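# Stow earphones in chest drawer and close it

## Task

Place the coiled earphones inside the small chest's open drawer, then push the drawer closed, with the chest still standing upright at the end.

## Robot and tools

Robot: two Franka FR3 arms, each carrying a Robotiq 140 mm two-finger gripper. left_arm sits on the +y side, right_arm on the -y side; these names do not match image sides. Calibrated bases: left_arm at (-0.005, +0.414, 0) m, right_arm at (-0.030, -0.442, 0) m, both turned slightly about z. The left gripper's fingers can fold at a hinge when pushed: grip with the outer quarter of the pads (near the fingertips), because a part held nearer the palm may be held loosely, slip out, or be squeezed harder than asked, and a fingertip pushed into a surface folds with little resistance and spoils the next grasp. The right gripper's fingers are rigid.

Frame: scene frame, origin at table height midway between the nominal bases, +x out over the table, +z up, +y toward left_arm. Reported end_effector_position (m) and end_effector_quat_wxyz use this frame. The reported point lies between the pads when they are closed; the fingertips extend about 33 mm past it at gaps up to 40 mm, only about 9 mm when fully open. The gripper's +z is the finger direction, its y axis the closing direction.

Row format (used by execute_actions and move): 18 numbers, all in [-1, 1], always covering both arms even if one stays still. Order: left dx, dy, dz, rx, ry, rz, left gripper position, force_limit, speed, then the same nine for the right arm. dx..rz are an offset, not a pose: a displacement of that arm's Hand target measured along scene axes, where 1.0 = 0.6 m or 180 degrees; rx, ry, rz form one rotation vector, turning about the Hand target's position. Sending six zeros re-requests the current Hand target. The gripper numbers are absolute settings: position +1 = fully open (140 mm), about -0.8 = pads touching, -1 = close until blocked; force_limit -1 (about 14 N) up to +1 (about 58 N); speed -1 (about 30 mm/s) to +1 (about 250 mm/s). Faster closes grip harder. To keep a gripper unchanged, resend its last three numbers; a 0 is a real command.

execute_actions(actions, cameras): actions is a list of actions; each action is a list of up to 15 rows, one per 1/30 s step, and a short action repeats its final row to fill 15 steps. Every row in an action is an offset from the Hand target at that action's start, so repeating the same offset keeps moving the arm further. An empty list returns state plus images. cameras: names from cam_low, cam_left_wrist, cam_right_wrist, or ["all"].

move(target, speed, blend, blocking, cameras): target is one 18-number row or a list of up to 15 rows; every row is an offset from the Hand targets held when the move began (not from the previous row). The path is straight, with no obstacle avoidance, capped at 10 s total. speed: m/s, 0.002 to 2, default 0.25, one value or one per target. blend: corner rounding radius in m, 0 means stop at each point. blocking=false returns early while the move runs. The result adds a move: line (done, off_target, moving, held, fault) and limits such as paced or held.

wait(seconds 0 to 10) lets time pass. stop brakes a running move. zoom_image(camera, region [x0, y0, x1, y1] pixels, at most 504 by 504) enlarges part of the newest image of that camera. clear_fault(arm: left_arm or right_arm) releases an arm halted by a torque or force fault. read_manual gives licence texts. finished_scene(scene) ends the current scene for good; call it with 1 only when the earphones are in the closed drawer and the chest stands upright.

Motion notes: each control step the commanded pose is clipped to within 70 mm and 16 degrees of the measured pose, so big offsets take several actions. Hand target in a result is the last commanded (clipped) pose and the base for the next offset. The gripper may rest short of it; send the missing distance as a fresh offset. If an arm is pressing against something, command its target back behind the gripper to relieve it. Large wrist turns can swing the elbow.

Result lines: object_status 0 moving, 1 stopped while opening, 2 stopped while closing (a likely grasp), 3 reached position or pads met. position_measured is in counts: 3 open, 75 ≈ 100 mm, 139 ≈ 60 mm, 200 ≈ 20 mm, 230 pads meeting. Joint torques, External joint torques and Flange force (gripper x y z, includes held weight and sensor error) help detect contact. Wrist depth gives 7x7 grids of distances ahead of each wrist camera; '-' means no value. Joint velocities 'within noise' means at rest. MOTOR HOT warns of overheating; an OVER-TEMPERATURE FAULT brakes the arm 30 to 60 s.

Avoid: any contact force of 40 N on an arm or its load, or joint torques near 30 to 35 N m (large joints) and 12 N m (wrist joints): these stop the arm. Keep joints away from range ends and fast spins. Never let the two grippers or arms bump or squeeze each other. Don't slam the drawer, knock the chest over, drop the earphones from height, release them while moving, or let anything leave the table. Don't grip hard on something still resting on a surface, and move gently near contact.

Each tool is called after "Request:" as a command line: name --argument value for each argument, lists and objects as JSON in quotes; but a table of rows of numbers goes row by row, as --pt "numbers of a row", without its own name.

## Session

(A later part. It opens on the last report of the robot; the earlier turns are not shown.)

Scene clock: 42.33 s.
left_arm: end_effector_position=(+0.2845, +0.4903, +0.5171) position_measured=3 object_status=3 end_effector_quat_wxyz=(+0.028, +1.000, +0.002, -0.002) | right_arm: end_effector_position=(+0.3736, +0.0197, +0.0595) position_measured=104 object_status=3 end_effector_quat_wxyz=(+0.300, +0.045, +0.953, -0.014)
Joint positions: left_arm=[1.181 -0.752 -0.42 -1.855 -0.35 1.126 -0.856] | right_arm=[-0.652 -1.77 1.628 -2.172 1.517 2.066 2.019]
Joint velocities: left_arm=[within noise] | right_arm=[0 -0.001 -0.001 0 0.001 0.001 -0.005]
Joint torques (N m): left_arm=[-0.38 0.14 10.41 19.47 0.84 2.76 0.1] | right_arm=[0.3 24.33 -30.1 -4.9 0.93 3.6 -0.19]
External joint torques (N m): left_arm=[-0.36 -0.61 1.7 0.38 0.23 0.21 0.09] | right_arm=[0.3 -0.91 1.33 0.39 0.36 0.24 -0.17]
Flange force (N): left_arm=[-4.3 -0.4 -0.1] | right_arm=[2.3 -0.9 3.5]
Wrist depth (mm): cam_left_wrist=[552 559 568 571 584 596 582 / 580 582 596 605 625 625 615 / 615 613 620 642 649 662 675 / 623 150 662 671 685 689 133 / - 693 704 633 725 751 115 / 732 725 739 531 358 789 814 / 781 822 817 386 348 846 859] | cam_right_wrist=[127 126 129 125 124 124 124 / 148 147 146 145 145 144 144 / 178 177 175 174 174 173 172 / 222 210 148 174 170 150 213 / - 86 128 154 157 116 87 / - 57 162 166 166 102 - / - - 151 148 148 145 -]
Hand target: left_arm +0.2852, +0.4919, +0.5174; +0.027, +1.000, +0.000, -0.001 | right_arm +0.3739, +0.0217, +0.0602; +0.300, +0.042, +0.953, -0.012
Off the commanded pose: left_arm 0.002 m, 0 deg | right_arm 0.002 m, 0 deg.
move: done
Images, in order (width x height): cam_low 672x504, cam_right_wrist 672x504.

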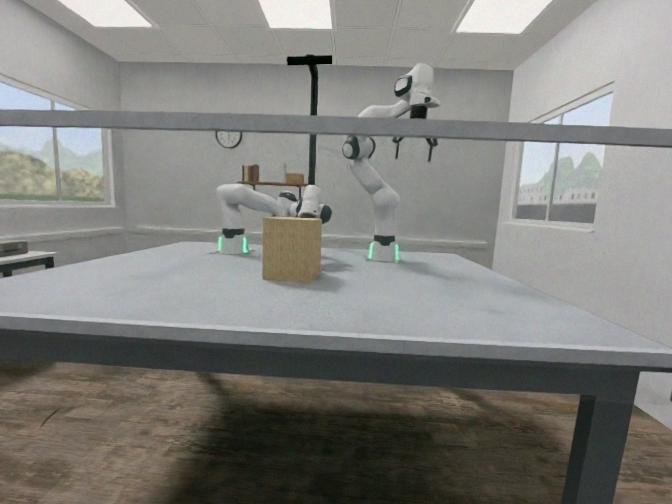

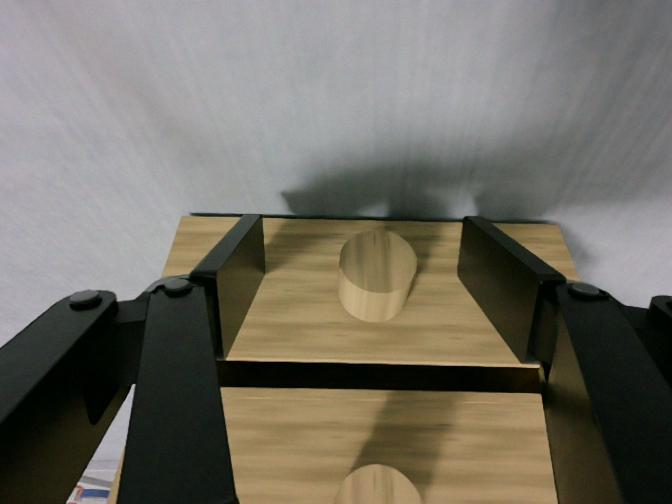

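Request:
move --target '[0,0,0,0,0,0,1,1,1,0.033,-0.0029,0,0,0,0,0.2,-1,-1]' --cameras '["cam_right_wrist"]' --speed 0.04

Scene clock: 43.57 s.
left_arm: end_effector_position=(+0.2845, +0.4903, +0.5171) position_measured=3 object_status=3 end_effector_quat_wxyz=(+0.028, +1.000, +0.002, -0.002) | right_arm: end_effector_position=(+0.3931, +0.0181, +0.0594) position_measured=104 object_status=3 end_effector_quat_wxyz=(+0.300, +0.045, +0.953, -0.014)
Joint positions: left_arm=[1.181 -0.752 -0.42 -1.855 -0.35 1.126 -0.856] | right_arm=[-0.706 -1.77 1.624 -2.145 1.533 2.073 1.989]
Joint velocities: left_arm=[within noise] | right_arm=[-0.001 -0.001 0.001 0.001 0.001 0 -0.007]
Joint torques (N m): left_arm=[-0.34 0.19 10.35 19.44 0.85 2.78 0.1] | right_arm=[0.17 24.72 -30.32 -4.84 0.97 3.66 -0.2]
External joint torques (N m): left_arm=[-0.38 -0.63 1.6 0.44 0.23 0.24 0.1] | right_arm=[0.12 -1.28 1.48 0.44 0.37 0.28 -0.18]
Flange force (N): left_arm=[-4.0 -0.4 -0.2] | right_arm=[2.2 -0.5 4.2]
Wrist depth (mm): cam_left_wrist=[551 559 563 571 582 596 564 / 580 584 596 607 623 625 636 / 607 621 630 642 647 658 669 / 628 150 667 677 697 681 133 / - 691 708 643 723 746 115 / 737 737 746 547 360 789 800 / 779 789 800 784 349 846 865] | cam_right_wrist=[127 126 129 125 124 124 123 / 148 147 145 145 145 144 144 / 177 176 175 175 173 172 171 / 221 210 148 173 169 150 213 / - 86 128 153 158 116 88 / - 57 147 147 147 144 - / - - 133 133 133 128 -]
Hand target: left_arm +0.2852, +0.4919, +0.5174; +0.027, +1.000, +0.000, -0.001 | right_arm +0.3937, +0.0200, +0.0602; +0.300, +0.042, +0.953, -0.012
Off the commanded pose: left_arm 0.002 m, 0 deg | right_arm 0.002 m, 0 deg.
move: done
Images, in order (width x height): cam_right_wrist 672x504.

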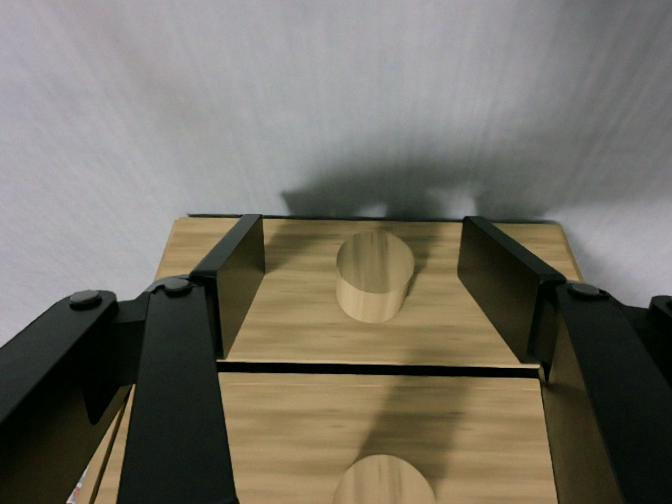

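Request:
move --target '[0,0,0,0,0,0,1,1,1,0.0167,-0.0015,0,0,0,0,0.2,-1,-1]' --cameras '["cam_right_wrist"]' --speed 0.03

Scene clock: 46.20 s.
left_arm: end_effector_position=(+0.2845, +0.4903, +0.5171) position_measured=3 object_status=3 end_effector_quat_wxyz=(+0.028, +1.000, +0.002, -0.002) | right_arm: end_effector_position=(+0.4007, +0.0194, +0.0593) position_measured=104 object_status=3 end_effector_quat_wxyz=(+0.299, +0.044, +0.953, -0.012)
Joint positions: left_arm=[1.181 -0.752 -0.42 -1.855 -0.35 1.126 -0.856] | right_arm=[-0.729 -1.77 1.621 -2.13 1.541 2.076 1.977]
Joint torques (N m): left_arm=[-0.34 0.15 10.37 19.47 0.85 2.77 0.09] | right_arm=[-2.09 24.48 -30.17 -5.14 1.08 4.15 -0.21]
External joint torques (N m): left_arm=[-0.3 -0.44 1.66 0.31 0.24 0.22 0.08] | right_arm=[-1.99 -1.85 1.74 0.19 0.47 0.75 -0.2]
Flange force (N): left_arm=[-3.9 -0.7 -0.1] | right_arm=[-1.7 1.5 8.4]
Wrist depth (mm): cam_left_wrist=[551 560 564 571 582 591 575 / 577 582 591 608 613 623 636 / 611 623 628 633 651 665 675 / 628 150 662 679 687 683 133 / - 695 701 649 716 739 115 / 739 735 749 551 360 792 803 / 781 779 800 789 347 846 875] | cam_right_wrist=[127 126 128 125 124 124 124 / 147 146 146 145 145 144 144 / 177 176 174 173 172 172 171 / 220 200 148 173 169 174 212 / - 86 128 153 157 116 88 / - 57 139 140 140 137 - / - - 126 124 126 125 -]
Hand target: left_arm +0.2852, +0.4919, +0.5174; +0.027, +1.000, +0.000, -0.001 | right_arm +0.4037, +0.0191, +0.0602; +0.300, +0.042, +0.953, -0.012
Off the commanded pose: left_arm 0.002 m, 0 deg | right_arm 0.003 m, 0 deg.
move: done
Images, in order (width x height): cam_right_wrist 672x504.

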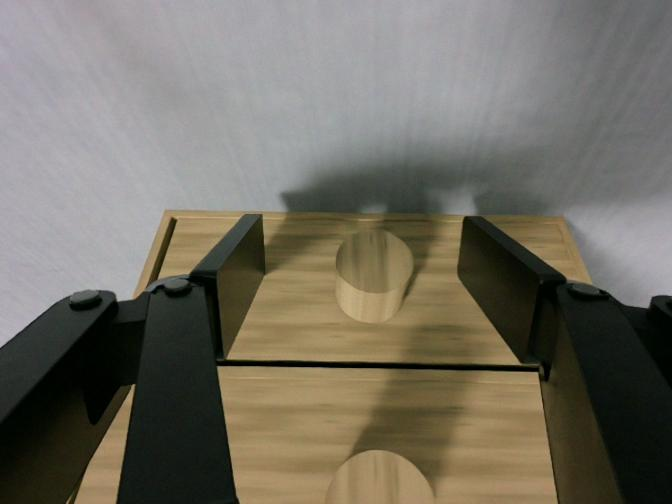

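Request:
move --target '[0,0,0,0,0,0,1,1,1,0.006,-0.0005,0,0,0,0,0.2,-1,-1]' --cameras '["cam_right_wrist"]' --speed 0.03

Scene clock: 46.97 s.
left_arm: end_effector_position=(+0.2845, +0.4903, +0.5171) position_measured=3 object_status=3 end_effector_quat_wxyz=(+0.028, +1.000, +0.002, -0.002) | right_arm: end_effector_position=(+0.4027, +0.0199, +0.0594) position_measured=104 object_status=3 end_effector_quat_wxyz=(+0.298, +0.044, +0.954, -0.012)
Joint positions: left_arm=[1.181 -0.752 -0.42 -1.855 -0.35 1.126 -0.856] | right_arm=[-0.737 -1.77 1.619 -2.124 1.544 2.073 1.973]
Joint velocities: left_arm=[within noise] | right_arm=[0 0 0 0.002 0.001 0 -0.004]
Joint torques (N m): left_arm=[-0.32 0.18 10.4 19.53 0.86 2.76 0.08] | right_arm=[-2.78 23.75 -29.76 -5.21 1.24 4.52 -0.26]
External joint torques (N m): left_arm=[-0.3 -0.63 1.75 0.47 0.25 0.21 0.07] | right_arm=[-2.83 -2.76 2.13 0.03 0.63 1.14 -0.24]
Flange force (N): left_arm=[-4.2 -0.5 -0.4] | right_arm=[-2.5 1.8 11.3]
Wrist depth (mm): cam_left_wrist=[551 561 567 574 580 590 578 / 575 585 594 602 611 630 635 / 604 616 628 642 647 658 671 / 635 150 660 673 687 683 133 / - 695 697 645 723 751 115 / 732 730 751 548 359 797 803 / 779 773 800 789 348 852 852] | cam_right_wrist=[126 126 129 125 124 124 124 / 147 146 145 145 145 144 144 / 177 175 174 173 173 172 171 / 219 200 148 173 169 174 212 / - 86 128 153 156 116 87 / - 57 139 140 139 134 - / - - 126 124 126 124 -]
Hand target: left_arm +0.2852, +0.4919, +0.5174; +0.027, +1.000, +0.000, -0.001 | right_arm +0.4073, +0.0188, +0.0602; +0.300, +0.042, +0.953, -0.012
Off the commanded pose: left_arm 0.002 m, 0 deg | right_arm 0.005 m, 0 deg.
move: off_target (right_arm)
Images, in order (width x height): cam_right_wrist 672x504.

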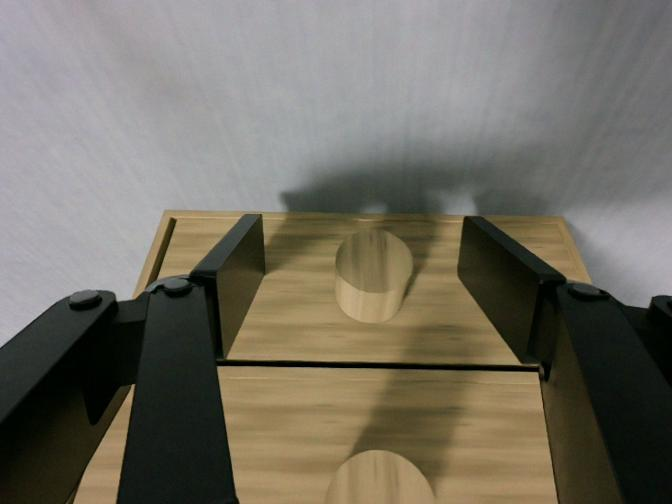

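Fully shut. Back off.

Request:
move --pt "0 0 0 0 0 0 1 1 1 -0.02 0.001 0 0 0 0 0.2 -1 -1" --pt "0 0 0 0 0 0 1 1 1 -0.2 0.01 0.1 0 0 0 0.2 -1 -1" --cameras '["cam_right_wrist"]' --speed '[0.08,0.25]' --blend 0.005

Scene clock: 48.97 s.
left_arm: end_effector_position=(+0.2845, +0.4903, +0.5171) position_measured=3 object_status=3 end_effector_quat_wxyz=(+0.028, +1.000, +0.002, -0.002) | right_arm: end_effector_position=(+0.2868, +0.0269, +0.1200) position_measured=104 object_status=3 end_effector_quat_wxyz=(+0.300, +0.037, +0.953, -0.011)
Joint positions: left_arm=[1.181 -0.752 -0.42 -1.855 -0.35 1.126 -0.856] | right_arm=[-0.436 -1.743 1.507 -2.274 1.364 1.948 2.105]
Joint velocities: left_arm=[within noise] | right_arm=[0.003 0.001 -0.001 0 -0.003 -0.001 0.006]
Joint torques (N m): left_arm=[-0.32 0.13 10.35 19.45 0.84 2.76 0.09] | right_arm=[0.63 22.45 -29.27 -3.72 0.17 3.02 0.17]
External joint torques (N m): left_arm=[-0.3 -0.59 1.69 0.36 0.23 0.21 0.08] | right_arm=[0.73 -1.03 1.19 -0.42 -0.22 -0.28 0.19]
Flange force (N): left_arm=[-4.2 -0.5 0.0] | right_arm=[4.3 -3.0 0.8]
Wrist depth (mm): cam_left_wrist=[552 559 570 582 584 587 602 / 577 585 596 611 610 616 635 / 611 615 633 638 654 660 667 / 623 150 662 675 687 679 133 / - 683 701 649 725 746 115 / 737 737 751 548 360 797 805 / 786 779 794 786 348 843 852] | cam_right_wrist=[189 188 187 185 185 184 185 / 221 220 218 216 216 215 213 / 264 264 261 261 259 257 256 / 331 315 147 308 304 290 317 / - 86 127 283 286 116 87 / - 57 253 249 256 99 - / - - 229 230 232 78 -]
Hand target: left_arm +0.2852, +0.4919, +0.5174; +0.027, +1.000, +0.000, -0.001 | right_arm +0.2873, +0.0248, +0.1202; +0.300, +0.042, +0.953, -0.012
Off the commanded pose: left_arm 0.002 m, 0 deg | right_arm 0.002 m, 1 deg.
move: done
Images, in order (width x height): cam_right_wrist 672x504.

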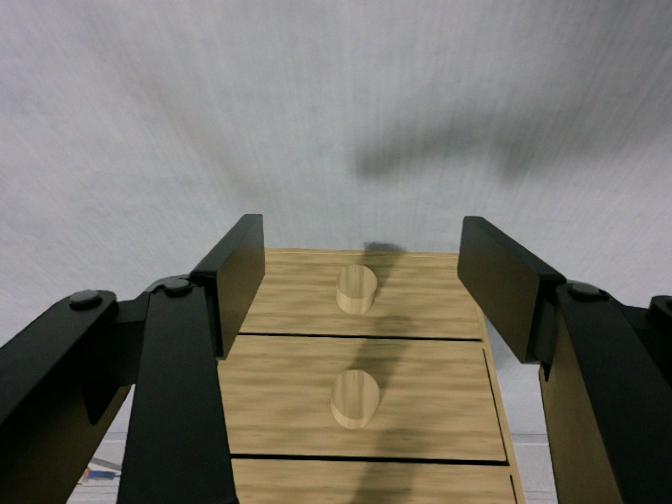

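Drawer flush with the others.

Request:
finished_scene --scene 1

The scene is finished: the task was done.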